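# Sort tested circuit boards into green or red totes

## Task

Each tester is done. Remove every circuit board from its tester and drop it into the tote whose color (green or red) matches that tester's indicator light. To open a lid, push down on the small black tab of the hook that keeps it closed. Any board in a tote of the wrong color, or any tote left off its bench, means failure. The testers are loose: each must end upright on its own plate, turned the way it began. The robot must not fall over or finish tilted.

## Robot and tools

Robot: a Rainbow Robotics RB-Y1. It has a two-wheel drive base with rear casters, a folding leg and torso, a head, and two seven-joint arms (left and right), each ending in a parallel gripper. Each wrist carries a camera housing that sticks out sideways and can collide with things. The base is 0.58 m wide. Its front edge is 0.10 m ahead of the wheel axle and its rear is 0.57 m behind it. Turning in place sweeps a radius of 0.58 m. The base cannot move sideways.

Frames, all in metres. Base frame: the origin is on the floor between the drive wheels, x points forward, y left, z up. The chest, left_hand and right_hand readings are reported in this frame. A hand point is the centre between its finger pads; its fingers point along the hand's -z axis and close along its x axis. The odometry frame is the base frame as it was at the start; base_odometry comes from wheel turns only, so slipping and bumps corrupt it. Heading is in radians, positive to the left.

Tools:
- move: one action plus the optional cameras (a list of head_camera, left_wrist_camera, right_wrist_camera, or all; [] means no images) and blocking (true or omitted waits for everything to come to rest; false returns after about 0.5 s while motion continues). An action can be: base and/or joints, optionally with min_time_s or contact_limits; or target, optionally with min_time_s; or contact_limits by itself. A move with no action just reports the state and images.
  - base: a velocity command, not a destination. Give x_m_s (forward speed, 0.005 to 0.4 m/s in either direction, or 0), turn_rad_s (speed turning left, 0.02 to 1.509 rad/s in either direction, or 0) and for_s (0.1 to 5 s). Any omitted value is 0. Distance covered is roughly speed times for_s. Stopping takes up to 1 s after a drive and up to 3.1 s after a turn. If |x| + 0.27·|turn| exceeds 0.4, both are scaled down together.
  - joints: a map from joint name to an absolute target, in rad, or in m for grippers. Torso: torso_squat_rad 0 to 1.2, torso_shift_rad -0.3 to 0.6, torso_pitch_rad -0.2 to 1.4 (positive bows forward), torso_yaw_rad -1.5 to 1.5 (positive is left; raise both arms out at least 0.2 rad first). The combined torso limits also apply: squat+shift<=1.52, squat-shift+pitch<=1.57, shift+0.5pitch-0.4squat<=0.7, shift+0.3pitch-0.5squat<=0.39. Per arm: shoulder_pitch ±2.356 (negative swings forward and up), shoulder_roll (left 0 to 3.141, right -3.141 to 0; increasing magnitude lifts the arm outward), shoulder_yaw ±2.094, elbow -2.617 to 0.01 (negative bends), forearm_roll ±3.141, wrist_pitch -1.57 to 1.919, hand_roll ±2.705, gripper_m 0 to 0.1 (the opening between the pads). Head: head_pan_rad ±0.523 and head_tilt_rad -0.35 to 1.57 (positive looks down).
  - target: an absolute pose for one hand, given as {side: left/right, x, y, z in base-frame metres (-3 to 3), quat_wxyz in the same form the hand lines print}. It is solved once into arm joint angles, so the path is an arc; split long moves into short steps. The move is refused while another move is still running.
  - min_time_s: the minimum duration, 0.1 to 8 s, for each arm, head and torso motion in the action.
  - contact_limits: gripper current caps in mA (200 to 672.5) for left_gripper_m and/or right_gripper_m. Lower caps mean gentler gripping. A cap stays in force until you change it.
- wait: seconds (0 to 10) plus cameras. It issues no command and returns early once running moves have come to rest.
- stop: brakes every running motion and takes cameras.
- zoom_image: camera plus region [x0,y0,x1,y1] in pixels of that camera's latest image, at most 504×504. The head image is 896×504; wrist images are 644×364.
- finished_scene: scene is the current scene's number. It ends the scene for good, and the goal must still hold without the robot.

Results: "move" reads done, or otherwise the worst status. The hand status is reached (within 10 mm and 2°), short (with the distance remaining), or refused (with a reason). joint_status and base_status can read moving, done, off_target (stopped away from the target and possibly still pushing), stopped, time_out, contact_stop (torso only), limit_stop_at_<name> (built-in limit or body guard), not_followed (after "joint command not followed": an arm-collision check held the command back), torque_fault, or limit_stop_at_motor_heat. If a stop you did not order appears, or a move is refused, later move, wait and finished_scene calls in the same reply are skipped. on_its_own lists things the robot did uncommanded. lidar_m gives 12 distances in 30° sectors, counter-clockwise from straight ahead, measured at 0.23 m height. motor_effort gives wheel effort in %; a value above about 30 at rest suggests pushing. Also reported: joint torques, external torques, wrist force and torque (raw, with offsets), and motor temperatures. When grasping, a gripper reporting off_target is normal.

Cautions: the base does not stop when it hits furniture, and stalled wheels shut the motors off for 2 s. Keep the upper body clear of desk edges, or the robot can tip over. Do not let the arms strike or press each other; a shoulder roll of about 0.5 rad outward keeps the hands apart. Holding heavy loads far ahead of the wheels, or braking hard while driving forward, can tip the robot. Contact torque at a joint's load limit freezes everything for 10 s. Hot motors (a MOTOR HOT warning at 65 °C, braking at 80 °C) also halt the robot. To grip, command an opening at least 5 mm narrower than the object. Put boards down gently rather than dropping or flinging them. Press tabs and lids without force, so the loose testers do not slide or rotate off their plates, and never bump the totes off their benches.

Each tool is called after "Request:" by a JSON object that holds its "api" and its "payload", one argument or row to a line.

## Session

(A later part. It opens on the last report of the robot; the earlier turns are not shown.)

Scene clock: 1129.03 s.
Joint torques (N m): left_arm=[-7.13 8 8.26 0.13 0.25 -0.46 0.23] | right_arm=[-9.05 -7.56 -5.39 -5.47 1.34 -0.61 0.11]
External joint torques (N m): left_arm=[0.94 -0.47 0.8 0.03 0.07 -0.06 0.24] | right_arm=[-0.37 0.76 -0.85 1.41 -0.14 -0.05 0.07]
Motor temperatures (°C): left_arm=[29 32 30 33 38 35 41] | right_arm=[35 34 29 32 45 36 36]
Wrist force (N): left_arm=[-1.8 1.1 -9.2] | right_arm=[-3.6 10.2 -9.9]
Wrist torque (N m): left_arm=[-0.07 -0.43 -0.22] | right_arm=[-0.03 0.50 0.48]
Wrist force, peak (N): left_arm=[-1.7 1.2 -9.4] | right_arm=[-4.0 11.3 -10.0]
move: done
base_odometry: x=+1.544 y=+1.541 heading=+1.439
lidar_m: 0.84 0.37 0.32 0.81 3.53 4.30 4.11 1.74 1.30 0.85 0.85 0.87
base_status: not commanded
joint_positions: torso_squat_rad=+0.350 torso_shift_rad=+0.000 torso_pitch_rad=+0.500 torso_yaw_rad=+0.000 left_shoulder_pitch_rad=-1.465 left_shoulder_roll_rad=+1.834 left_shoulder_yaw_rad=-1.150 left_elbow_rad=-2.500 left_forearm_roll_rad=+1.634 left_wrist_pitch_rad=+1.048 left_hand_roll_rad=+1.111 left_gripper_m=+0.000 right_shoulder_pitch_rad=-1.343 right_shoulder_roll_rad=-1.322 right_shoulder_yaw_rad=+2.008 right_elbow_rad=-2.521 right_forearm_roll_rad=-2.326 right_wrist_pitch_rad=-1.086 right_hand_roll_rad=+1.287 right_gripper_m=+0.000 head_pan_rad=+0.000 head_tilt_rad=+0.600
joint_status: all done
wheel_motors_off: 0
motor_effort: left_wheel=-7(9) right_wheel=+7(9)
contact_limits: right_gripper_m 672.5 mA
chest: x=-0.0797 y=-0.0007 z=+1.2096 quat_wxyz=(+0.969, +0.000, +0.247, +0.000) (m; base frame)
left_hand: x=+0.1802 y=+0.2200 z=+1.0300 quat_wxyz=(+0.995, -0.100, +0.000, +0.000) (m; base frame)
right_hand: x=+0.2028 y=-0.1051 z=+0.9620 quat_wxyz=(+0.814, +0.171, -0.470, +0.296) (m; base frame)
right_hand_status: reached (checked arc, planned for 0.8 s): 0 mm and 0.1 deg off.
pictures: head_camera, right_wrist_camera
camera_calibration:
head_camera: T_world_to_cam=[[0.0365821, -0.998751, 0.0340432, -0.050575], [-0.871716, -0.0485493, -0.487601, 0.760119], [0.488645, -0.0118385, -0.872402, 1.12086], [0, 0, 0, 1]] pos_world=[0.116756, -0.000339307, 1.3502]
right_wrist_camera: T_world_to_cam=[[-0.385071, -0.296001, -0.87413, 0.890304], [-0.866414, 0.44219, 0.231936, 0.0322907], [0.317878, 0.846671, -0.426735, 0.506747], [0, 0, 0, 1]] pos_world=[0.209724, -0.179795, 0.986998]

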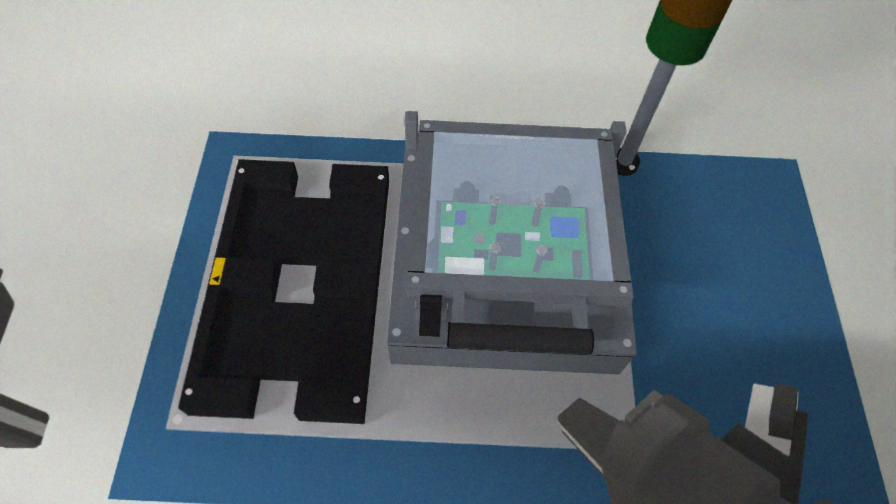

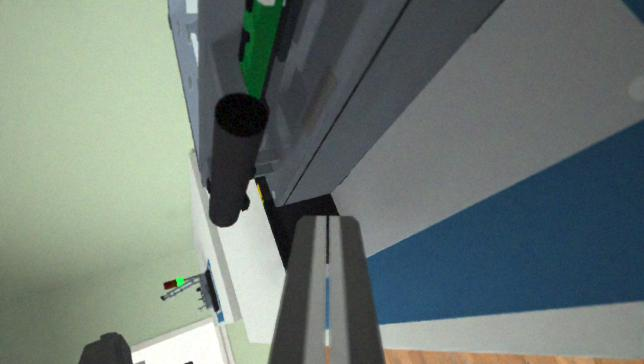

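Request:
{"api": "move", "payload": {
  "target": {"side":"right","x":0.245,"y":-0.07,"z":0.955,"quat_wxyz":[0.814,0.171,-0.47,0.296]},
  "min_time_s": 0.8,
  "cameras": []
}}

Request:
{"api": "move", "payload": {
  "target": {"side":"right","x":0.26,"y":-0.07,"z":1.008,"quat_wxyz":[0.814,0.171,-0.47,0.296]},
  "min_time_s": 1,
  "cameras": ["head_camera"]
}}

Request:
{"api": "move", "payload": {
  "target": {"side":"right","x":0.299,"y":-0.07,"z":1.063,"quat_wxyz":[0.814,0.171,-0.47,0.296]},
  "min_time_s": 1,
  "cameras": []
}}

Request:
{"api": "move", "payload": {
  "target": {"side":"right","x":0.355,"y":-0.07,"z":1.10,"quat_wxyz":[0.814,0.171,-0.47,0.296]},
  "min_time_s": 1,
  "cameras": []
}}

Request:
{"api": "move", "payload": {
  "target": {"side":"right","x":0.41,"y":-0.07,"z":1.11,"quat_wxyz":[0.814,0.171,-0.47,0.296]},
  "min_time_s": 1,
  "cameras": ["head_camera"]
}}

Scene clock: 1140.73 s.
Joint torques (N m): left_arm=[-7.03 8.26 8.1 0.15 0.31 -0.51 0.25] | right_arm=[-12.68 -5.89 -8.39 -4.36 1.93 -1.14 0.37]
External joint torques (N m): left_arm=[1.04 -0.21 0.64 0.05 0.13 -0.11 0.25] | right_arm=[-1.23 1.51 -2.22 1.61 0.45 -0.61 0.32]
Motor temperatures (°C): left_arm=[29 32 30 33 38 35 41] | right_arm=[35 34 29 32 45 36 36]
Wrist force (N): left_arm=[-1.9 1.4 -9.1] | right_arm=[-8.7 12.2 -8.5]
Wrist torque (N m): left_arm=[-0.12 -0.45 -0.23] | right_arm=[-0.06 0.52 0.44]
Wrist force, peak (N): left_arm=[-1.6 1.5 -9.6] | right_arm=[-8.1 13.6 -10.2]
move: done
base_odometry: x=+1.544 y=+1.541 heading=+1.439
lidar_m: 0.84 0.37 0.32 0.81 3.53 4.30 4.11 1.73 1.31 0.87 0.85 0.87
base_status: not commanded
joint_positions: torso_squat_rad=+0.350 torso_shift_rad=+0.000 torso_pitch_rad=+0.500 torso_yaw_rad=+0.000 left_shoulder_pitch_rad=-1.465 left_shoulder_roll_rad=+1.834 left_shoulder_yaw_rad=-1.150 left_elbow_rad=-2.500 left_forearm_roll_rad=+1.634 left_wrist_pitch_rad=+1.048 left_hand_roll_rad=+1.111 left_gripper_m=+0.000 right_shoulder_pitch_rad=-1.442 right_shoulder_roll_rad=-1.193 right_shoulder_yaw_rad=+1.917 right_elbow_rad=-2.411 right_forearm_roll_rad=-2.528 right_wrist_pitch_rad=-1.062 right_hand_roll_rad=+1.296 right_gripper_m=+0.000 head_pan_rad=+0.000 head_tilt_rad=+0.600
joint_status: all done
wheel_motors_off: 0
motor_effort: left_wheel=-7(9) right_wheel=+7(8)
contact_limits: right_gripper_m 672.5 mA
chest: x=-0.0797 y=-0.0007 z=+1.2096 quat_wxyz=(+0.969, +0.000, +0.247, +0.000) (m; base frame)
left_hand: x=+0.1802 y=+0.2200 z=+1.0300 quat_wxyz=(+0.995, -0.100, +0.000, +0.000) (m; base frame)
right_hand: x=+0.2444 y=-0.0705 z=+0.9554 quat_wxyz=(+0.814, +0.171, -0.470, +0.296) (m; base frame)
right_hand_status: reached (checked arc, planned for 0.8 s): 1 mm and 0.0 deg off.
pictures: none
No camera images: "cameras" was empty.

Scene clock: 1142.07 s.
Joint torques (N m): left_arm=[-7.15 8.09 8.33 0.23 0.29 -0.54 0.21] | right_arm=[-13.54 -8.64 -9.26 -4.75 1.78 -0.63 0.34]
External joint torques (N m): left_arm=[0.92 -0.38 0.86 0.13 0.11 -0.14 0.21] | right_arm=[-1.71 -1.54 -2.41 0.42 0.3 -0.2 0.29]
Motor temperatures (°C): left_arm=[29 32 30 33 38 35 41] | right_arm=[35 34 29 32 45 36 36]
Wrist force (N): left_arm=[-1.6 1.3 -9.1] | right_arm=[-6.7 11.7 -9.2]
Wrist torque (N m): left_arm=[-0.11 -0.39 -0.21] | right_arm=[-0.09 0.54 0.44]
Wrist force, peak (N): left_arm=[-1.6 1.1 -9.4] | right_arm=[-10.3 14.6 -7.1]
move: done
base_odometry: x=+1.544 y=+1.541 heading=+1.439
lidar_m: 0.84 0.37 0.32 0.81 3.54 4.30 4.11 1.74 1.31 0.86 0.85 0.87
base_status: not commanded
joint_positions: torso_squat_rad=+0.350 torso_shift_rad=+0.000 torso_pitch_rad=+0.500 torso_yaw_rad=+0.000 left_shoulder_pitch_rad=-1.465 left_shoulder_roll_rad=+1.834 left_shoulder_yaw_rad=-1.150 left_elbow_rad=-2.500 left_forearm_roll_rad=+1.634 left_wrist_pitch_rad=+1.048 left_hand_roll_rad=+1.111 left_gripper_m=+0.000 right_shoulder_pitch_rad=-1.583 right_shoulder_roll_rad=-1.306 right_shoulder_yaw_rad=+1.865 right_elbow_rad=-2.544 right_forearm_roll_rad=-2.715 right_wrist_pitch_rad=-1.029 right_hand_roll_rad=+1.356 right_gripper_m=+0.000 head_pan_rad=+0.000 head_tilt_rad=+0.600
joint_status: all done
wheel_motors_off: 0
motor_effort: left_wheel=-6(9) right_wheel=+8(9)
contact_limits: right_gripper_m 672.5 mA
chest: x=-0.0797 y=-0.0007 z=+1.2096 quat_wxyz=(+0.969, +0.000, +0.247, +0.000) (m; base frame)
left_hand: x=+0.1802 y=+0.2200 z=+1.0300 quat_wxyz=(+0.995, -0.100, +0.000, +0.000) (m; base frame)
right_hand: x=+0.2594 y=-0.0699 z=+1.0077 quat_wxyz=(+0.813, +0.172, -0.471, +0.295) (m; base frame)
right_hand_status: reached (checked arc, planned for 1.0 s): 1 mm and 0.2 deg off.
pictures: head_camera
camera_calibration:
head_camera: T_world_to_cam=[[0.0365765, -0.998751, 0.0340381, -0.0505717], [-0.871717, -0.0485419, -0.487599, 0.760114], [0.488643, -0.0118369, -0.872404, 1.12086], [0, 0, 0, 1]] pos_world=[0.116754, -0.000343549, 1.35019]

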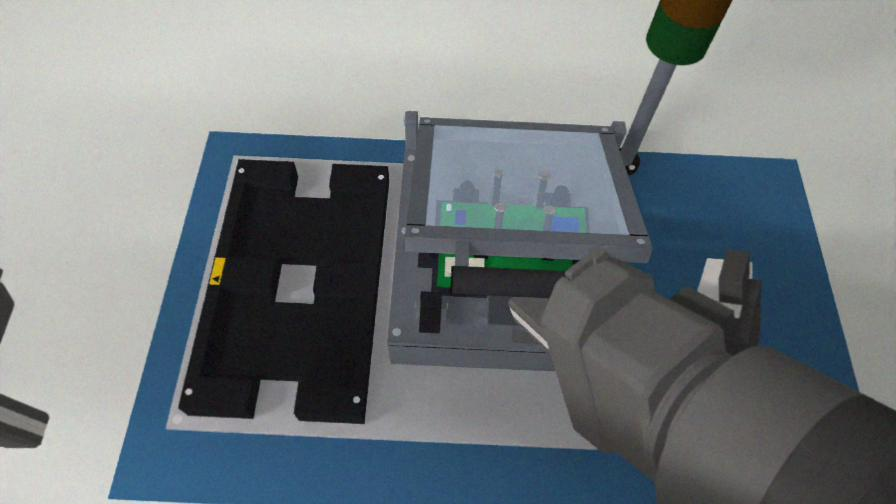

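Scene clock: 1143.40 s.
Joint torques (N m): left_arm=[-7 8.14 8.29 0.1 0.28 -0.45 0.28] | right_arm=[-13.86 -7.59 -10 -2.31 1.62 -0.6 0.34]
External joint torques (N m): left_arm=[1.07 -0.33 0.83 0 0.1 -0.05 0.28] | right_arm=[-1.05 -1.38 -1.86 0.42 0.27 -0.26 0.29]
Motor temperatures (°C): left_arm=[29 32 30 33 38 35 41] | right_arm=[35 34 29 32 45 36 36]
Wrist force (N): left_arm=[-1.7 1.0 -9.0] | right_arm=[-5.4 12.0 -10.0]
Wrist torque (N m): left_arm=[-0.06 -0.40 -0.24] | right_arm=[-0.08 0.52 0.46]
Wrist force, peak (N): left_arm=[-1.8 1.2 -9.6] | right_arm=[-7.5 14.0 -9.0]
move: done
base_odometry: x=+1.544 y=+1.541 heading=+1.439
lidar_m: 0.84 0.37 0.31 0.80 3.54 4.30 4.11 1.73 1.30 0.86 0.84 0.87
base_status: not commanded
joint_positions: torso_squat_rad=+0.350 torso_shift_rad=+0.000 torso_pitch_rad=+0.500 torso_yaw_rad=+0.000 left_shoulder_pitch_rad=-1.465 left_shoulder_roll_rad=+1.834 left_shoulder_yaw_rad=-1.150 left_elbow_rad=-2.500 left_forearm_roll_rad=+1.634 left_wrist_pitch_rad=+1.048 left_hand_roll_rad=+1.111 left_gripper_m=+0.000 right_shoulder_pitch_rad=-1.810 right_shoulder_roll_rad=-1.429 right_shoulder_yaw_rad=+1.787 right_elbow_rad=-2.554 right_forearm_roll_rad=-3.019 right_wrist_pitch_rad=-0.874 right_hand_roll_rad=+1.408 right_gripper_m=+0.000 head_pan_rad=+0.000 head_tilt_rad=+0.600
joint_status: all done
wheel_motors_off: 0
motor_effort: left_wheel=-7(9) right_wheel=+6(9)
contact_limits: right_gripper_m 672.5 mA
chest: x=-0.0797 y=-0.0007 z=+1.2096 quat_wxyz=(+0.969, +0.000, +0.247, +0.000) (m; base frame)
left_hand: x=+0.1802 y=+0.2200 z=+1.0300 quat_wxyz=(+0.995, -0.100, +0.000, +0.000) (m; base frame)
right_hand: x=+0.2988 y=-0.0700 z=+1.0627 quat_wxyz=(+0.814, +0.171, -0.470, +0.296) (m; base frame)
right_hand_status: reached (checked arc, planned for 1.0 s): 0 mm and 0.0 deg off.
pictures: none
No camera images: "cameras" was empty.

Scene clock: 1144.73 s.
Joint torques (N m): left_arm=[-7.01 8.09 8.27 0.2 0.25 -0.56 0.31] | right_arm=[-5.57 -6.9 1.48 7.96 -2.84 -4.14 -0.25]
External joint torques (N m): left_arm=[1.06 -0.37 0.8 0.09 0.07 -0.15 0.31] | right_arm=[9.22 -3.11 10.61 7.72 -3.95 -3.62 -0.3]
Motor temperatures (°C): left_arm=[29 32 30 33 38 34 41] | right_arm=[35 34 29 32 45 36 36]
Wrist force (N): left_arm=[-1.4 1.1 -9.2] | right_arm=[15.2 30.5 2.2]
Wrist torque (N m): left_arm=[-0.08 -0.37 -0.22] | right_arm=[0.43 -0.07 0.65]
Wrist force, peak (N): left_arm=[-1.6 1.3 -9.4] | right_arm=[16.8 31.0 3.7]
move: done
base_odometry: x=+1.544 y=+1.541 heading=+1.439
lidar_m: 0.84 0.36 0.31 0.80 3.53 4.30 4.11 1.74 1.30 0.87 0.84 0.87
base_status: not commanded
joint_positions: torso_squat_rad=+0.350 torso_shift_rad=+0.000 torso_pitch_rad=+0.499 torso_yaw_rad=+0.000 left_shoulder_pitch_rad=-1.465 left_shoulder_roll_rad=+1.834 left_shoulder_yaw_rad=-1.150 left_elbow_rad=-2.500 left_forearm_roll_rad=+1.634 left_wrist_pitch_rad=+1.048 left_hand_roll_rad=+1.111 left_gripper_m=+0.000 right_shoulder_pitch_rad=-2.200 right_shoulder_roll_rad=-1.435 right_shoulder_yaw_rad=+1.996 right_elbow_rad=-2.397 right_forearm_roll_rad=-3.140 right_wrist_pitch_rad=-0.657 right_hand_roll_rad=+1.302 right_gripper_m=+0.000 head_pan_rad=+0.000 head_tilt_rad=+0.600
joint_status: all done
wheel_motors_off: 0
motor_effort: left_wheel=-6(9) right_wheel=+8(9)
contact_limits: right_gripper_m 672.5 mA
chest: x=-0.0803 y=-0.0005 z=+1.2097 quat_wxyz=(+0.969, +0.000, +0.247, +0.000) (m; base frame)
left_hand: x=+0.1797 y=+0.2202 z=+1.0303 quat_wxyz=(+0.995, -0.100, -0.001, +0.000) (m; base frame)
right_hand: x=+0.3543 y=-0.0687 z=+1.1023 quat_wxyz=(+0.809, +0.174, -0.477, +0.297) (m; base frame)
right_hand_status: reached (checked arc, planned for 1.0 s): 3 mm and 1.1 deg off.
pictures: none
No camera images: "cameras" was empty.

Scene clock: 1146.07 s.
Joint torques (N m): left_arm=[-7.15 8.02 8.31 0.27 0.24 -0.48 0.29] | right_arm=[-3.03 -4.24 6.1 4.46 -3.15 -1.67 -0.41]
External joint torques (N m): left_arm=[0.93 -0.43 0.84 0.16 0.06 -0.08 0.29] | right_arm=[14.17 -0.79 15.87 2.45 -4.01 -0.97 -0.46]
Motor temperatures (°C): left_arm=[29 32 30 33 38 34 41] | right_arm=[35 34 29 32 45 36 36]
Wrist force (N): left_arm=[-1.5 1.1 -9.2] | right_arm=[23.1 22.9 -2.5]
Wrist torque (N m): left_arm=[-0.07 -0.39 -0.22] | right_arm=[0.22 -0.23 0.70]
Wrist force, peak (N): left_arm=[-1.5 1.0 -9.4] | right_arm=[24.5 15.3 33.5]
move: done
base_odometry: x=+1.544 y=+1.541 heading=+1.439
lidar_m: 0.84 0.37 0.31 0.81 3.54 4.31 4.11 1.73 1.29 0.86 0.85 0.87
base_status: not commanded
joint_positions: torso_squat_rad=+0.350 torso_shift_rad=-0.001 torso_pitch_rad=+0.499 torso_yaw_rad=+0.000 left_shoulder_pitch_rad=-1.465 left_shoulder_roll_rad=+1.834 left_shoulder_yaw_rad=-1.150 left_elbow_rad=-2.500 left_forearm_roll_rad=+1.634 left_wrist_pitch_rad=+1.048 left_hand_roll_rad=+1.111 left_gripper_m=+0.000 right_shoulder_pitch_rad=-2.329 right_shoulder_roll_rad=-1.353 right_shoulder_yaw_rad=+2.090 right_elbow_rad=-2.167 right_forearm_roll_rad=-3.140 right_wrist_pitch_rad=-0.470 right_hand_roll_rad=+1.205 right_gripper_m=+0.000 head_pan_rad=+0.000 head_tilt_rad=+0.600
joint_status: all done
wheel_motors_off: 0
motor_effort: left_wheel=-4(7) right_wheel=+9(10)
contact_limits: right_gripper_m 672.5 mA
chest: x=-0.0804 y=-0.0004 z=+1.2098 quat_wxyz=(+0.969, +0.000, +0.247, +0.000) (m; base frame)
left_hand: x=+0.1796 y=+0.2202 z=+1.0304 quat_wxyz=(+0.995, -0.100, -0.001, +0.000) (m; base frame)
right_hand: x=+0.4102 y=-0.0680 z=+1.1132 quat_wxyz=(+0.808, +0.176, -0.478, +0.297) (m; base frame)
right_hand_status: reached (checked arc, planned for 1.0 s): 4 mm and 1.3 deg off.
pictures: head_camera
camera_calibration:
head_camera: T_world_to_cam=[[0.0368119, -0.998728, 0.0344459, -0.0507496], [-0.871056, -0.0489625, -0.488737, 0.761034], [0.489802, -0.012013, -0.871751, 1.12064], [0, 0, 0, 1]] pos_world=[0.115878, 0.0000393633, 1.35062]

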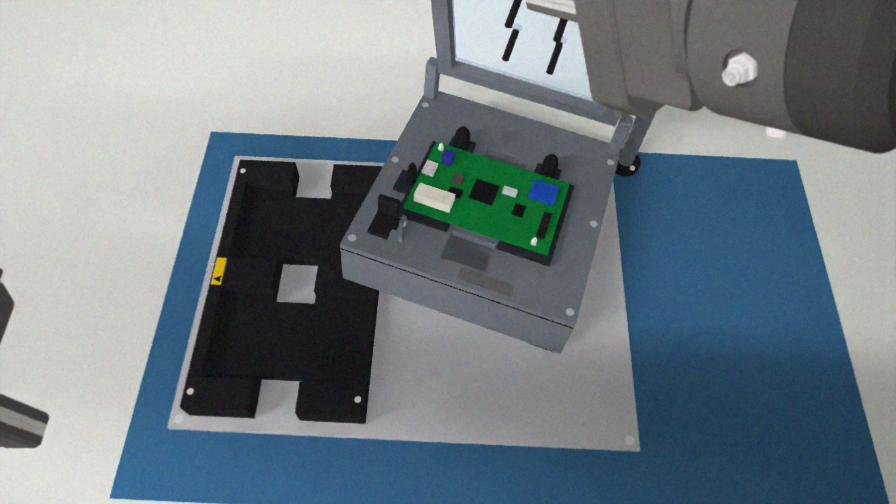

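Request:
{"api": "move", "payload": {
  "target": {"side":"right","x":0.345,"y":-0.09,"z":1.12,"quat_wxyz":[0.814,0.171,-0.47,0.296]},
  "min_time_s": 0.8,
  "cameras": []
}}

Request:
{"api": "move", "payload": {
  "target": {"side":"right","x":0.23,"y":-0.225,"z":1.10,"quat_wxyz":[0.814,0.171,-0.47,0.296]},
  "min_time_s": 1,
  "cameras": ["head_camera"]
}}

Scene clock: 1158.43 s.
Joint torques (N m): left_arm=[-7.01 8.15 8.13 0.21 0.27 -0.41 0.23] | right_arm=[-10.9 -2.26 -7.71 0.46 0.47 -0.68 0.33]
External joint torques (N m): left_arm=[1.06 -0.32 0.67 0.11 0.09 -0.01 0.24] | right_arm=[2.42 -0.19 1.16 -0.05 -0.57 -0.16 0.28]
Motor temperatures (°C): left_arm=[29 32 30 33 38 34 41] | right_arm=[35 34 29 32 45 36 36]
Wrist force (N): left_arm=[-1.8 1.4 -9.1] | right_arm=[-3.8 10.7 -9.9]
Wrist torque (N m): left_arm=[-0.10 -0.42 -0.24] | right_arm=[-0.08 0.48 0.48]
Wrist force, peak (N): left_arm=[-1.7 1.4 -9.5] | right_arm=[23.0 27.1 -3.8]
move: done
base_odometry: x=+1.544 y=+1.541 heading=+1.439
lidar_m: 0.84 0.36 0.32 0.80 3.54 4.31 4.11 1.73 1.30 0.87 0.85 0.88
base_status: not commanded
joint_positions: torso_squat_rad=+0.350 torso_shift_rad=+0.000 torso_pitch_rad=+0.500 torso_yaw_rad=+0.000 left_shoulder_pitch_rad=-1.465 left_shoulder_roll_rad=+1.834 left_shoulder_yaw_rad=-1.150 left_elbow_rad=-2.500 left_forearm_roll_rad=+1.634 left_wrist_pitch_rad=+1.048 left_hand_roll_rad=+1.111 left_gripper_m=+0.000 right_shoulder_pitch_rad=-2.315 right_shoulder_roll_rad=-1.553 right_shoulder_yaw_rad=+2.094 right_elbow_rad=-2.457 right_forearm_roll_rad=-3.141 right_wrist_pitch_rad=-0.593 right_hand_roll_rad=+1.308 right_gripper_m=+0.000 head_pan_rad=+0.000 head_tilt_rad=+0.600
joint_status: all done
wheel_motors_off: 0
motor_effort: left_wheel=-7(8) right_wheel=+7(9)
contact_limits: right_gripper_m 672.5 mA
chest: x=-0.0798 y=-0.0007 z=+1.2096 quat_wxyz=(+0.969, +0.000, +0.247, +0.000) (m; base frame)
left_hand: x=+0.1801 y=+0.2200 z=+1.0301 quat_wxyz=(+0.995, -0.100, -0.001, +0.000) (m; base frame)
right_hand: x=+0.3456 y=-0.0902 z=+1.1193 quat_wxyz=(+0.807, +0.177, -0.480, +0.295) (m; base frame)
right_hand_status: reached (checked arc, as near as the solve gets, planned for 0.8 s): 1 mm and 1.6 deg off.
pictures: none
No camera images: "cameras" was empty.

Scene clock: 1159.97 s.
Joint torques (N m): left_arm=[-7.38 8.15 8.33 0.19 0.34 -0.41 0.26] | right_arm=[-1.04 -1.31 -6.66 -1.85 -0.2 0.11 -0.26]
External joint torques (N m): left_arm=[0.68 -0.32 0.87 0.08 0.16 -0.01 0.27] | right_arm=[0.11 0.92 0.36 0 -0.22 -0.33 -0.31]
Motor temperatures (°C): left_arm=[29 32 30 33 38 34 41] | right_arm=[35 34 29 32 45 36 36]
Wrist force (N): left_arm=[-1.7 1.0 -9.1] | right_arm=[-3.3 10.6 -9.8]
Wrist torque (N m): left_arm=[-0.06 -0.40 -0.22] | right_arm=[-0.11 0.53 0.46]
Wrist force, peak (N): left_arm=[-1.7 1.3 -9.4] | right_arm=[-3.8 11.2 -10.3]
move: short
base_odometry: x=+1.544 y=+1.541 heading=+1.439
lidar_m: 0.84 0.36 0.32 0.81 3.53 4.30 4.11 1.73 1.30 0.87 0.86 0.88
base_status: not commanded
joint_positions: torso_squat_rad=+0.350 torso_shift_rad=+0.000 torso_pitch_rad=+0.500 torso_yaw_rad=+0.000 left_shoulder_pitch_rad=-1.465 left_shoulder_roll_rad=+1.834 left_shoulder_yaw_rad=-1.150 left_elbow_rad=-2.500 left_forearm_roll_rad=+1.634 left_wrist_pitch_rad=+1.048 left_hand_roll_rad=+1.111 left_gripper_m=+0.000 right_shoulder_pitch_rad=-1.961 right_shoulder_roll_rad=-2.374 right_shoulder_yaw_rad=+2.094 right_elbow_rad=-2.617 right_forearm_roll_rad=-3.135 right_wrist_pitch_rad=+0.017 right_hand_roll_rad=+1.824 right_gripper_m=+0.000 head_pan_rad=+0.000 head_tilt_rad=+0.600
joint_status: all done
wheel_motors_off: 0
motor_effort: left_wheel=-7(8) right_wheel=+7(9)
contact_limits: right_gripper_m 672.5 mA
chest: x=-0.0797 y=-0.0007 z=+1.2096 quat_wxyz=(+0.969, +0.000, +0.247, +0.000) (m; base frame)
left_hand: x=+0.1802 y=+0.2199 z=+1.0300 quat_wxyz=(+0.995, -0.100, -0.001, +0.000) (m; base frame)
right_hand: x=+0.2304 y=-0.2255 z=+1.1000 quat_wxyz=(+0.812, +0.188, -0.459, +0.307) (m; base frame)
right_hand_status: short (checked arc, as near as the solve gets, planned for 1.2 s): 1 mm and 2.6 deg off. The place is met; only the turn is off.
pictures: head_camera
camera_calibration:
head_camera: T_world_to_cam=[[0.036546, -0.998753, 0.0340258, -0.0505777], [-0.871693, -0.0485099, -0.487645, 0.760159], [0.488688, -0.0118386, -0.872379, 1.12085], [0, 0, 0, 1]] pos_world=[0.11673, -0.000370087, 1.35021]

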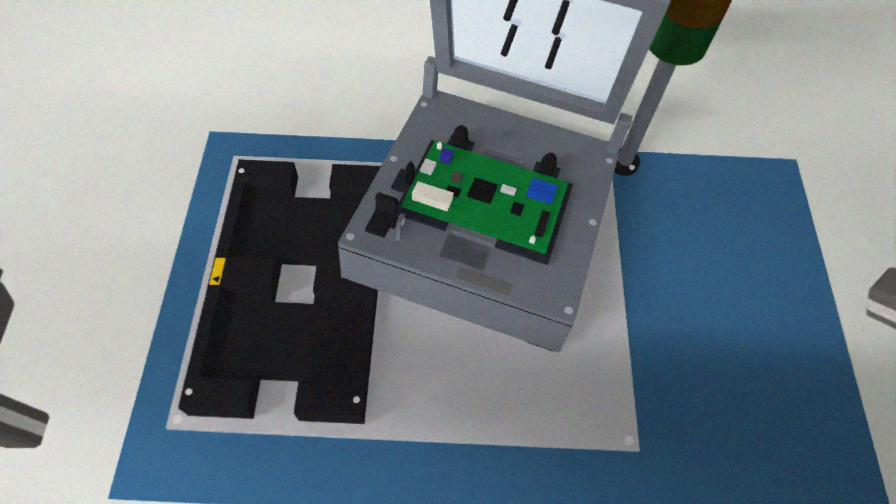

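Request:
{"api": "move", "payload": {
  "target": {"side":"left","x":0.33,"y":0.2,"z":1.12,"quat_wxyz":[0.966,-0.259,0,0]},
  "min_time_s": 1,
  "cameras": []
}}

Request:
{"api": "move", "payload": {
  "target": {"side":"left","x":0.53,"y":0.12,"z":1.09,"quat_wxyz":[0.966,-0.259,0,0]},
  "min_time_s": 1,
  "cameras": []
}}

Request:
{"api": "move", "payload": {
  "target": {"side":"left","x":0.535,"y":0.04,"z":0.965,"quat_wxyz":[0.966,-0.259,0,0]},
  "min_time_s": 1,
  "cameras": ["head_camera","left_wrist_camera"]
}}

Scene clock: 1205.40 s.
Joint torques (N m): left_arm=[-13.32 8.22 10.68 1.64 0.7 -0.38 0.46] | right_arm=[-0.94 -1.21 -6.88 -1.91 -0.19 0.12 -0.27]
External joint torques (N m): left_arm=[0.97 -1.59 -0.03 0.28 -0.08 0.25 0.47] | right_arm=[0.22 1.01 0.14 -0.07 -0.2 -0.32 -0.32]
Motor temperatures (°C): left_arm=[29 32 30 33 38 34 41] | right_arm=[35 33 29 32 45 36 36]
Wrist force (N): left_arm=[-1.6 2.8 -8.4] | right_arm=[-3.3 10.4 -10.0]
Wrist torque (N m): left_arm=[-0.16 -0.40 -0.23] | right_arm=[-0.06 0.52 0.47]
Wrist force, peak (N): left_arm=[-2.3 1.7 -9.8] | right_arm=[-3.4 10.9 -10.1]
move: done
base_odometry: x=+1.544 y=+1.541 heading=+1.439
lidar_m: 0.84 0.36 0.32 0.81 3.53 4.30 4.11 1.73 1.31 0.87 0.85 0.87
base_status: not commanded
joint_positions: torso_squat_rad=+0.350 torso_shift_rad=+0.000 torso_pitch_rad=+0.500 torso_yaw_rad=+0.000 left_shoulder_pitch_rad=-1.619 left_shoulder_roll_rad=+1.597 left_shoulder_yaw_rad=-1.018 left_elbow_rad=-1.777 left_forearm_roll_rad=+2.144 left_wrist_pitch_rad=+1.231 left_hand_roll_rad=+0.590 left_gripper_m=+0.000 right_shoulder_pitch_rad=-1.961 right_shoulder_roll_rad=-2.374 right_shoulder_yaw_rad=+2.094 right_elbow_rad=-2.617 right_forearm_roll_rad=-3.135 right_wrist_pitch_rad=+0.017 right_hand_roll_rad=+1.824 right_gripper_m=+0.000 head_pan_rad=+0.000 head_tilt_rad=+0.600
joint_status: all done
wheel_motors_off: 0
motor_effort: left_wheel=-8(8) right_wheel=+7(9)
contact_limits: right_gripper_m 672.5 mA
chest: x=-0.0797 y=-0.0007 z=+1.2096 quat_wxyz=(+0.969, +0.000, +0.247, +0.000) (m; base frame)
left_hand: x=+0.3294 y=+0.1998 z=+1.1202 quat_wxyz=(+0.966, -0.260, -0.002, +0.001) (m; base frame)
left_hand_status: reached (checked arc, planned for 1.1 s): 1 mm and 0.3 deg off.
right_hand: x=+0.2305 y=-0.2254 z=+1.1000 quat_wxyz=(+0.812, +0.188, -0.459, +0.307) (m; base frame)
pictures: none
No camera images: "cameras" was empty.

Scene clock: 1207.73 s.
Joint torques (N m): left_arm=[-23.58 8.51 2.43 -0.67 0.99 -0.27 0.07] | right_arm=[-0.79 -1.48 -6.64 -1.69 -0.17 0.26 -0.25]
External joint torques (N m): left_arm=[1.81 -0.04 -1.19 0.91 0.05 0.19 0.09] | right_arm=[0.36 0.75 0.38 0.16 -0.19 -0.17 -0.3]
Motor temperatures (°C): left_arm=[29 32 30 33 38 34 41] | right_arm=[35 33 29 32 45 36 36]
Wrist force (N): left_arm=[-2.5 3.3 -8.8] | right_arm=[-3.6 10.3 -10.0]
Wrist torque (N m): left_arm=[-0.23 -0.50 -0.23] | right_arm=[-0.04 0.50 0.46]
Wrist force, peak (N): left_arm=[-2.6 2.8 -9.6] | right_arm=[-3.4 10.8 -10.1]
move: short
base_odometry: x=+1.544 y=+1.541 heading=+1.439
lidar_m: 0.84 0.37 0.32 0.81 3.52 4.30 4.11 1.74 1.30 0.87 0.84 0.88
base_status: not commanded
joint_positions: torso_squat_rad=+0.350 torso_shift_rad=+0.000 torso_pitch_rad=+0.500 torso_yaw_rad=+0.000 left_shoulder_pitch_rad=-1.988 left_shoulder_roll_rad=+0.657 left_shoulder_yaw_rad=-1.070 left_elbow_rad=-0.267 left_forearm_roll_rad=+1.898 left_wrist_pitch_rad=+1.396 left_hand_roll_rad=+0.116 left_gripper_m=+0.000 right_shoulder_pitch_rad=-1.961 right_shoulder_roll_rad=-2.374 right_shoulder_yaw_rad=+2.094 right_elbow_rad=-2.617 right_forearm_roll_rad=-3.135 right_wrist_pitch_rad=+0.017 right_hand_roll_rad=+1.824 right_gripper_m=+0.000 head_pan_rad=+0.000 head_tilt_rad=+0.600
joint_status: all done
wheel_motors_off: 0
motor_effort: left_wheel=-6(8) right_wheel=+8(8)
contact_limits: right_gripper_m 672.5 mA
chest: x=-0.0797 y=-0.0007 z=+1.2096 quat_wxyz=(+0.969, +0.000, +0.247, +0.000) (m; base frame)
left_hand: x=+0.5293 y=+0.1198 z=+1.0901 quat_wxyz=(+0.963, -0.257, -0.074, +0.020) (m; base frame)
left_hand_status: short (checked arc, as near as the solve gets, planned for 1.8 s): 1 mm and 8.8 deg off. The place is met; only the turn is off.
right_hand: x=+0.2304 y=-0.2254 z=+1.1000 quat_wxyz=(+0.812, +0.188, -0.459, +0.307) (m; base frame)
pictures: none
No camera images: "cameras" was empty.

Scene clock: 1209.07 s.
Joint torques (N m): left_arm=[-23.88 7.21 2.23 -1.14 0.82 -0.87 0.34] | right_arm=[-0.79 -1.49 -6.66 -1.6 -0.23 0.33 -0.18]
External joint torques (N m): left_arm=[1.62 -0.82 -1.23 0.61 0.06 -0.22 0.36] | right_arm=[0.36 0.74 0.36 0.24 -0.24 -0.11 -0.22]
Motor temperatures (°C): left_arm=[29 32 30 33 38 34 41] | right_arm=[35 33 29 32 45 36 36]
Wrist force (N): left_arm=[-3.1 2.9 -8.3] | right_arm=[-3.2 10.8 -10.2]
Wrist torque (N m): left_arm=[-0.16 -0.49 -0.21] | right_arm=[-0.09 0.55 0.48]
Wrist force, peak (N): left_arm=[-3.5 3.3 -9.0] | right_arm=[-3.2 10.8 -10.1]
move: short
base_odometry: x=+1.544 y=+1.541 heading=+1.439
lidar_m: 0.84 0.36 0.32 0.81 3.54 4.30 4.10 1.74 1.30 0.86 0.85 0.87
base_status: not commanded
joint_positions: torso_squat_rad=+0.350 torso_shift_rad=+0.000 torso_pitch_rad=+0.500 torso_yaw_rad=+0.000 left_shoulder_pitch_rad=-1.807 left_shoulder_roll_rad=+0.435 left_shoulder_yaw_rad=-1.091 left_elbow_rad=-0.267 left_forearm_roll_rad=+1.861 left_wrist_pitch_rad=+1.007 left_hand_roll_rad=+0.149 left_gripper_m=+0.000 right_shoulder_pitch_rad=-1.961 right_shoulder_roll_rad=-2.374 right_shoulder_yaw_rad=+2.094 right_elbow_rad=-2.617 right_forearm_roll_rad=-3.135 right_wrist_pitch_rad=+0.017 right_hand_roll_rad=+1.824 right_gripper_m=+0.000 head_pan_rad=+0.000 head_tilt_rad=+0.600
joint_status: all done
wheel_motors_off: 0
motor_effort: left_wheel=-7(8) right_wheel=+7(8)
contact_limits: right_gripper_m 672.5 mA
chest: x=-0.0797 y=-0.0007 z=+1.2096 quat_wxyz=(+0.969, +0.000, +0.247, +0.000) (m; base frame)
left_hand: x=+0.5343 y=+0.0401 z=+0.9653 quat_wxyz=(+0.958, -0.256, -0.123, +0.033) (m; base frame)
left_hand_status: short (checked arc, as near as the solve gets, planned for 1.0 s): 1 mm and 14.7 deg off. The place is met; only the turn is off.
right_hand: x=+0.2304 y=-0.2254 z=+1.1000 quat_wxyz=(+0.812, +0.188, -0.459, +0.307) (m; base frame)
pictures: head_camera, left_wrist_camera
camera_calibration:
head_camera: T_world_to_cam=[[0.0365549, -0.998751, 0.0340472, -0.05059], [-0.871698, -0.048528, -0.487634, 0.760145], [0.488677, -0.0118535, -0.872384, 1.12085], [0, 0, 0, 1]] pos_world=[0.116732, -0.000352433, 1.35021]
left_wrist_camera: T_world_to_cam=[[0.970302, 0.134008, 0.201383, -0.719518], [-0.104871, -0.517167, 0.849435, -0.708964], [0.21798, -0.845328, -0.487755, 0.457278], [0, 0, 0, 1]] pos_world=[0.524123, 0.116319, 0.970157]

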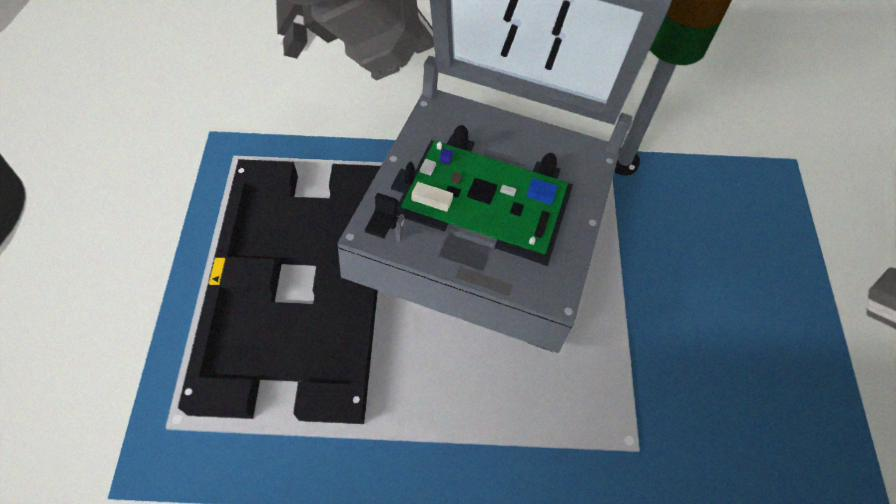

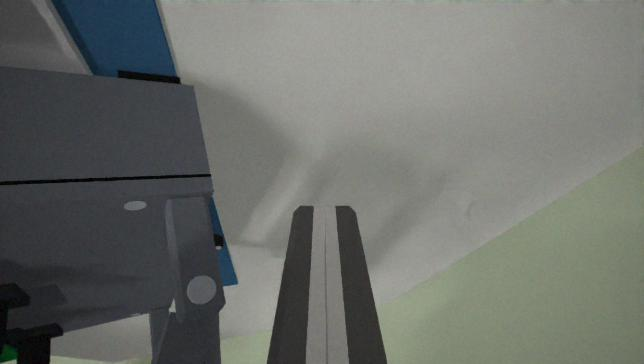

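Request:
{"api": "move", "payload": {
  "target": {"side":"left","x":0.52,"y":0.028,"z":0.962,"quat_wxyz":[0.958,-0.256,-0.123,0.033]},
  "min_time_s": 0.6,
  "cameras": []
}}

Request:
{"api": "move", "payload": {
  "target": {"side":"left","x":0.475,"y":0.032,"z":0.962,"quat_wxyz":[0.966,-0.259,0,0]},
  "min_time_s": 1.5,
  "cameras": ["head_camera","left_wrist_camera"]
}}

Scene clock: 1229.80 s.
Joint torques (N m): left_arm=[-23.2 7.52 5.62 -1.71 0.82 -0.71 -0.17] | right_arm=[-0.86 -1.63 -6.73 -1.59 -0.21 0.19 -0.27]
External joint torques (N m): left_arm=[1.71 -0.49 -0.82 -0.16 0.22 0.12 -0.15] | right_arm=[0.3 0.59 0.29 0.25 -0.22 -0.24 -0.32]
Motor temperatures (°C): left_arm=[30 32 30 33 38 34 41] | right_arm=[35 33 29 32 45 36 36]
Wrist force (N): left_arm=[-3.0 3.1 -8.3] | right_arm=[-3.5 10.6 -9.8]
Wrist torque (N m): left_arm=[-0.18 -0.50 -0.23] | right_arm=[-0.06 0.52 0.46]
Wrist force, peak (N): left_arm=[-3.1 11.6 0.0] | right_arm=[-3.3 10.9 -10.0]
move: done
base_odometry: x=+1.544 y=+1.541 heading=+1.439
lidar_m: 0.84 0.36 0.32 0.81 3.54 4.30 4.11 1.73 1.31 0.86 0.85 0.87
base_status: not commanded
joint_positions: torso_squat_rad=+0.350 torso_shift_rad=+0.000 torso_pitch_rad=+0.500 torso_yaw_rad=+0.000 left_shoulder_pitch_rad=-1.744 left_shoulder_roll_rad=+0.568 left_shoulder_yaw_rad=-1.152 left_elbow_rad=-0.624 left_forearm_roll_rad=+1.795 left_wrist_pitch_rad=+0.931 left_hand_roll_rad=+0.383 left_gripper_m=+0.000 right_shoulder_pitch_rad=-1.961 right_shoulder_roll_rad=-2.374 right_shoulder_yaw_rad=+2.094 right_elbow_rad=-2.617 right_forearm_roll_rad=-3.135 right_wrist_pitch_rad=+0.017 right_hand_roll_rad=+1.824 right_gripper_m=+0.000 head_pan_rad=+0.000 head_tilt_rad=+0.600
joint_status: all done
wheel_motors_off: 0
motor_effort: left_wheel=-6(8) right_wheel=+7(8)
contact_limits: right_gripper_m 672.5 mA
chest: x=-0.0797 y=-0.0007 z=+1.2096 quat_wxyz=(+0.969, +0.000, +0.247, +0.000) (m; base frame)
left_hand: x=+0.5198 y=+0.0278 z=+0.9621 quat_wxyz=(+0.958, -0.257, -0.120, +0.032) (m; base frame)
left_hand_status: reached (checked arc, planned for 0.7 s): 0 mm and 0.4 deg off.
right_hand: x=+0.2304 y=-0.2254 z=+1.1000 quat_wxyz=(+0.812, +0.188, -0.459, +0.307) (m; base frame)
pictures: none
No camera images: "cameras" was empty.

Scene clock: 1231.63 s.
Joint torques (N m): left_arm=[-22.47 1.62 6.05 -2.91 2.34 2.78 -0.07] | right_arm=[-0.79 -1.26 -6.65 -1.79 -0.2 0.25 -0.16]
External joint torques (N m): left_arm=[2.45 -6.31 1.16 -1.37 1.44 3.09 -0.06] | right_arm=[0.37 0.96 0.36 0.06 -0.22 -0.19 -0.21]
Motor temperatures (°C): left_arm=[30 32 30 33 38 34 41] | right_arm=[35 33 29 32 45 36 36]
Wrist force (N): left_arm=[10.4 5.6 -9.1] | right_arm=[-3.5 10.5 -9.6]
Wrist torque (N m): left_arm=[-0.17 -0.68 -0.33] | right_arm=[-0.05 0.51 0.47]
Wrist force, peak (N): left_arm=[15.7 -1.1 -9.1] | right_arm=[-3.5 10.9 -10.3]
move: done
base_odometry: x=+1.544 y=+1.541 heading=+1.439
lidar_m: 0.84 0.37 0.32 0.80 3.53 4.30 4.11 1.73 1.30 0.87 0.85 0.88
base_status: not commanded
joint_positions: torso_squat_rad=+0.350 torso_shift_rad=+0.000 torso_pitch_rad=+0.500 torso_yaw_rad=+0.000 left_shoulder_pitch_rad=-1.785 left_shoulder_roll_rad=+0.503 left_shoulder_yaw_rad=-1.124 left_elbow_rad=-0.431 left_forearm_roll_rad=+1.907 left_wrist_pitch_rad=+1.221 left_hand_roll_rad=+0.225 left_gripper_m=+0.000 right_shoulder_pitch_rad=-1.961 right_shoulder_roll_rad=-2.374 right_shoulder_yaw_rad=+2.094 right_elbow_rad=-2.617 right_forearm_roll_rad=-3.135 right_wrist_pitch_rad=+0.017 right_hand_roll_rad=+1.824 right_gripper_m=+0.000 head_pan_rad=+0.000 head_tilt_rad=+0.600
joint_status: all done
wheel_motors_off: 0
motor_effort: left_wheel=-8(9) right_wheel=+5(8)
contact_limits: right_gripper_m 672.5 mA
chest: x=-0.0796 y=-0.0007 z=+1.2096 quat_wxyz=(+0.969, +0.000, +0.247, +0.000) (m; base frame)
left_hand: x=+0.4753 y=+0.0329 z=+0.9623 quat_wxyz=(+0.966, -0.259, -0.003, +0.002) (m; base frame)
left_hand_status: reached (checked arc, planned for 1.5 s): 1 mm and 0.4 deg off.
right_hand: x=+0.2305 y=-0.2254 z=+1.1000 quat_wxyz=(+0.812, +0.188, -0.459, +0.307) (m; base frame)
pictures: head_camera, left_wrist_camera
camera_calibration:
head_camera: T_world_to_cam=[[0.036589, -0.99875, 0.0340506, -0.0505801], [-0.871758, -0.0485579, -0.487525, 0.760102], [0.488569, -0.0118459, -0.872445, 1.12085], [0, 0, 0, 1]] pos_world=[0.116864, -0.000330472, 1.35017]
left_wrist_camera: T_world_to_cam=[[0.999848, 0.0117916, -0.0128335, -0.464614], [0.0170592, -0.51143, 0.859155, -0.783735], [0.00356735, -0.859244, -0.511554, 0.587865], [0, 0, 0, 1]] pos_world=[0.475817, 0.109771, 0.968112]

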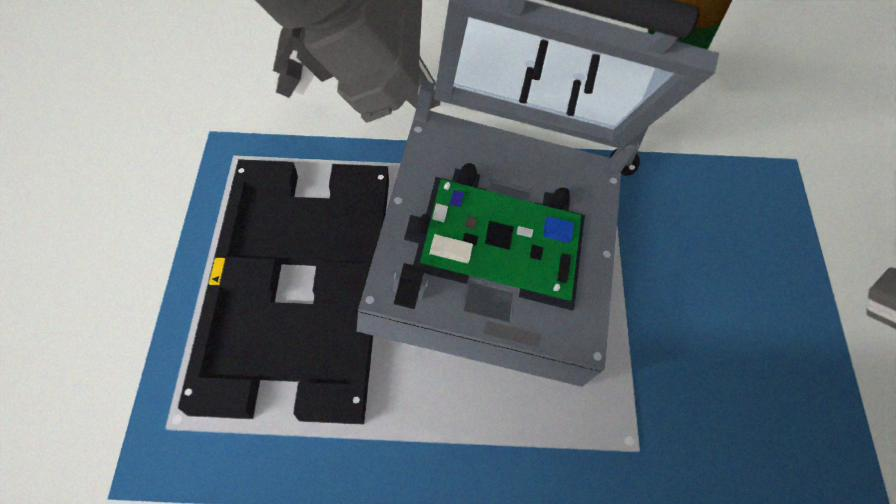

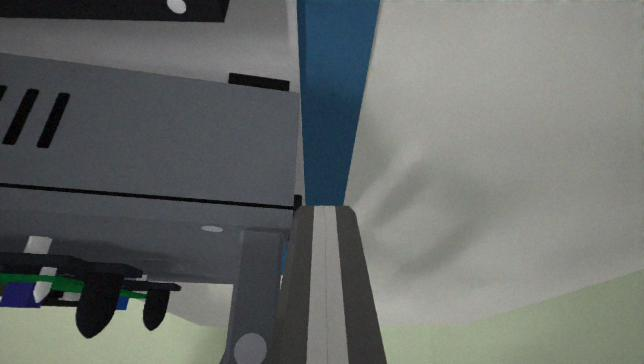

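Request:
{"api": "move", "payload": {
  "target": {"side":"left","x":0.45,"y":0.032,"z":0.962,"quat_wxyz":[0.966,-0.259,0,0]},
  "min_time_s": 1,
  "cameras": ["head_camera"]
}}

Scene clock: 1255.80 s.
Joint torques (N m): left_arm=[-23.26 3.42 8.16 -3.67 2.17 -0.9 0.58] | right_arm=[-0.79 -1.23 -6.76 -1.59 -0.13 0.34 -0.21]
External joint torques (N m): left_arm=[0.53 -4.59 0.31 -2.07 1.34 -0.44 0.58] | right_arm=[0.37 1 0.26 0.26 -0.14 -0.1 -0.26]
Motor temperatures (°C): left_arm=[30 31 29 33 38 35 41] | right_arm=[34 33 29 32 45 36 36]
Wrist force (N): left_arm=[0.1 9.7 -3.4] | right_arm=[-3.1 10.5 -10.0]
Wrist torque (N m): left_arm=[-0.50 -0.24 -0.54] | right_arm=[-0.06 0.55 0.46]
Wrist force, peak (N): left_arm=[5.1 17.3 -5.5] | right_arm=[-3.3 10.9 -10.1]
move: done
base_odometry: x=+1.544 y=+1.541 heading=+1.439
lidar_m: 0.84 0.37 0.32 0.80 3.54 4.30 4.11 1.73 1.30 0.85 0.85 0.87
base_status: not commanded
joint_positions: torso_squat_rad=+0.350 torso_shift_rad=+0.000 torso_pitch_rad=+0.500 torso_yaw_rad=+0.000 left_shoulder_pitch_rad=-1.706 left_shoulder_roll_rad=+0.673 left_shoulder_yaw_rad=-1.148 left_elbow_rad=-0.827 left_forearm_roll_rad=+1.873 left_wrist_pitch_rad=+1.148 left_hand_roll_rad=+0.427 left_gripper_m=+0.000 right_shoulder_pitch_rad=-1.961 right_shoulder_roll_rad=-2.374 right_shoulder_yaw_rad=+2.094 right_elbow_rad=-2.617 right_forearm_roll_rad=-3.135 right_wrist_pitch_rad=+0.017 right_hand_roll_rad=+1.824 right_gripper_m=+0.000 head_pan_rad=+0.000 head_tilt_rad=+0.600
joint_status: all done
wheel_motors_off: 0
motor_effort: left_wheel=-6(9) right_wheel=+7(7)
contact_limits: right_gripper_m 672.5 mA
chest: x=-0.0796 y=-0.0005 z=+1.2096 quat_wxyz=(+0.969, +0.000, +0.247, +0.000) (m; base frame)
left_hand: x=+0.4497 y=+0.0327 z=+0.9622 quat_wxyz=(+0.966, -0.260, +0.005, -0.001) (m; base frame)
left_hand_status: reached (checked arc, planned for 1.0 s): 1 mm and 0.6 deg off.
right_hand: x=+0.2306 y=-0.2252 z=+1.1000 quat_wxyz=(+0.812, +0.188, -0.459, +0.307) (m; base frame)
pictures: head_camera
camera_calibration:
head_camera: T_world_to_cam=[[0.0367732, -0.998738, 0.034219, -0.0506192], [-0.871754, -0.0488008, -0.487507, 0.760061], [0.488561, -0.0119034, -0.872448, 1.12087], [0, 0, 0, 1]] pos_world=[0.116835, -0.000121643, 1.35017]

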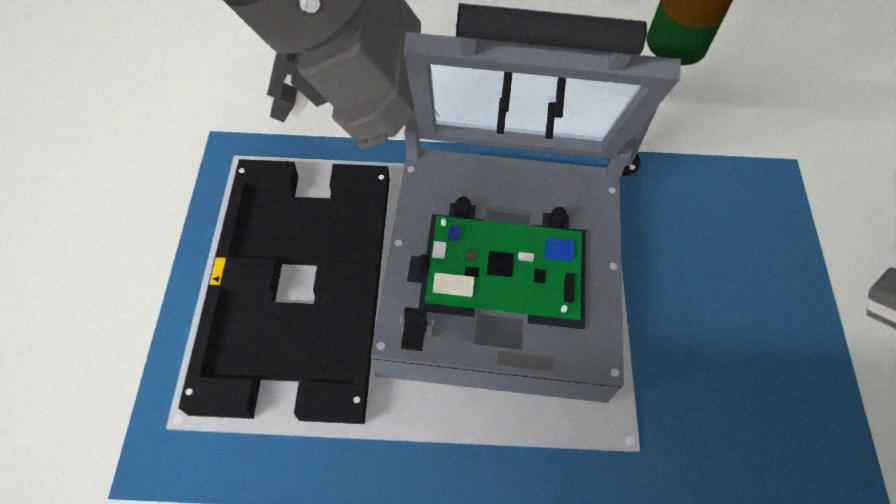

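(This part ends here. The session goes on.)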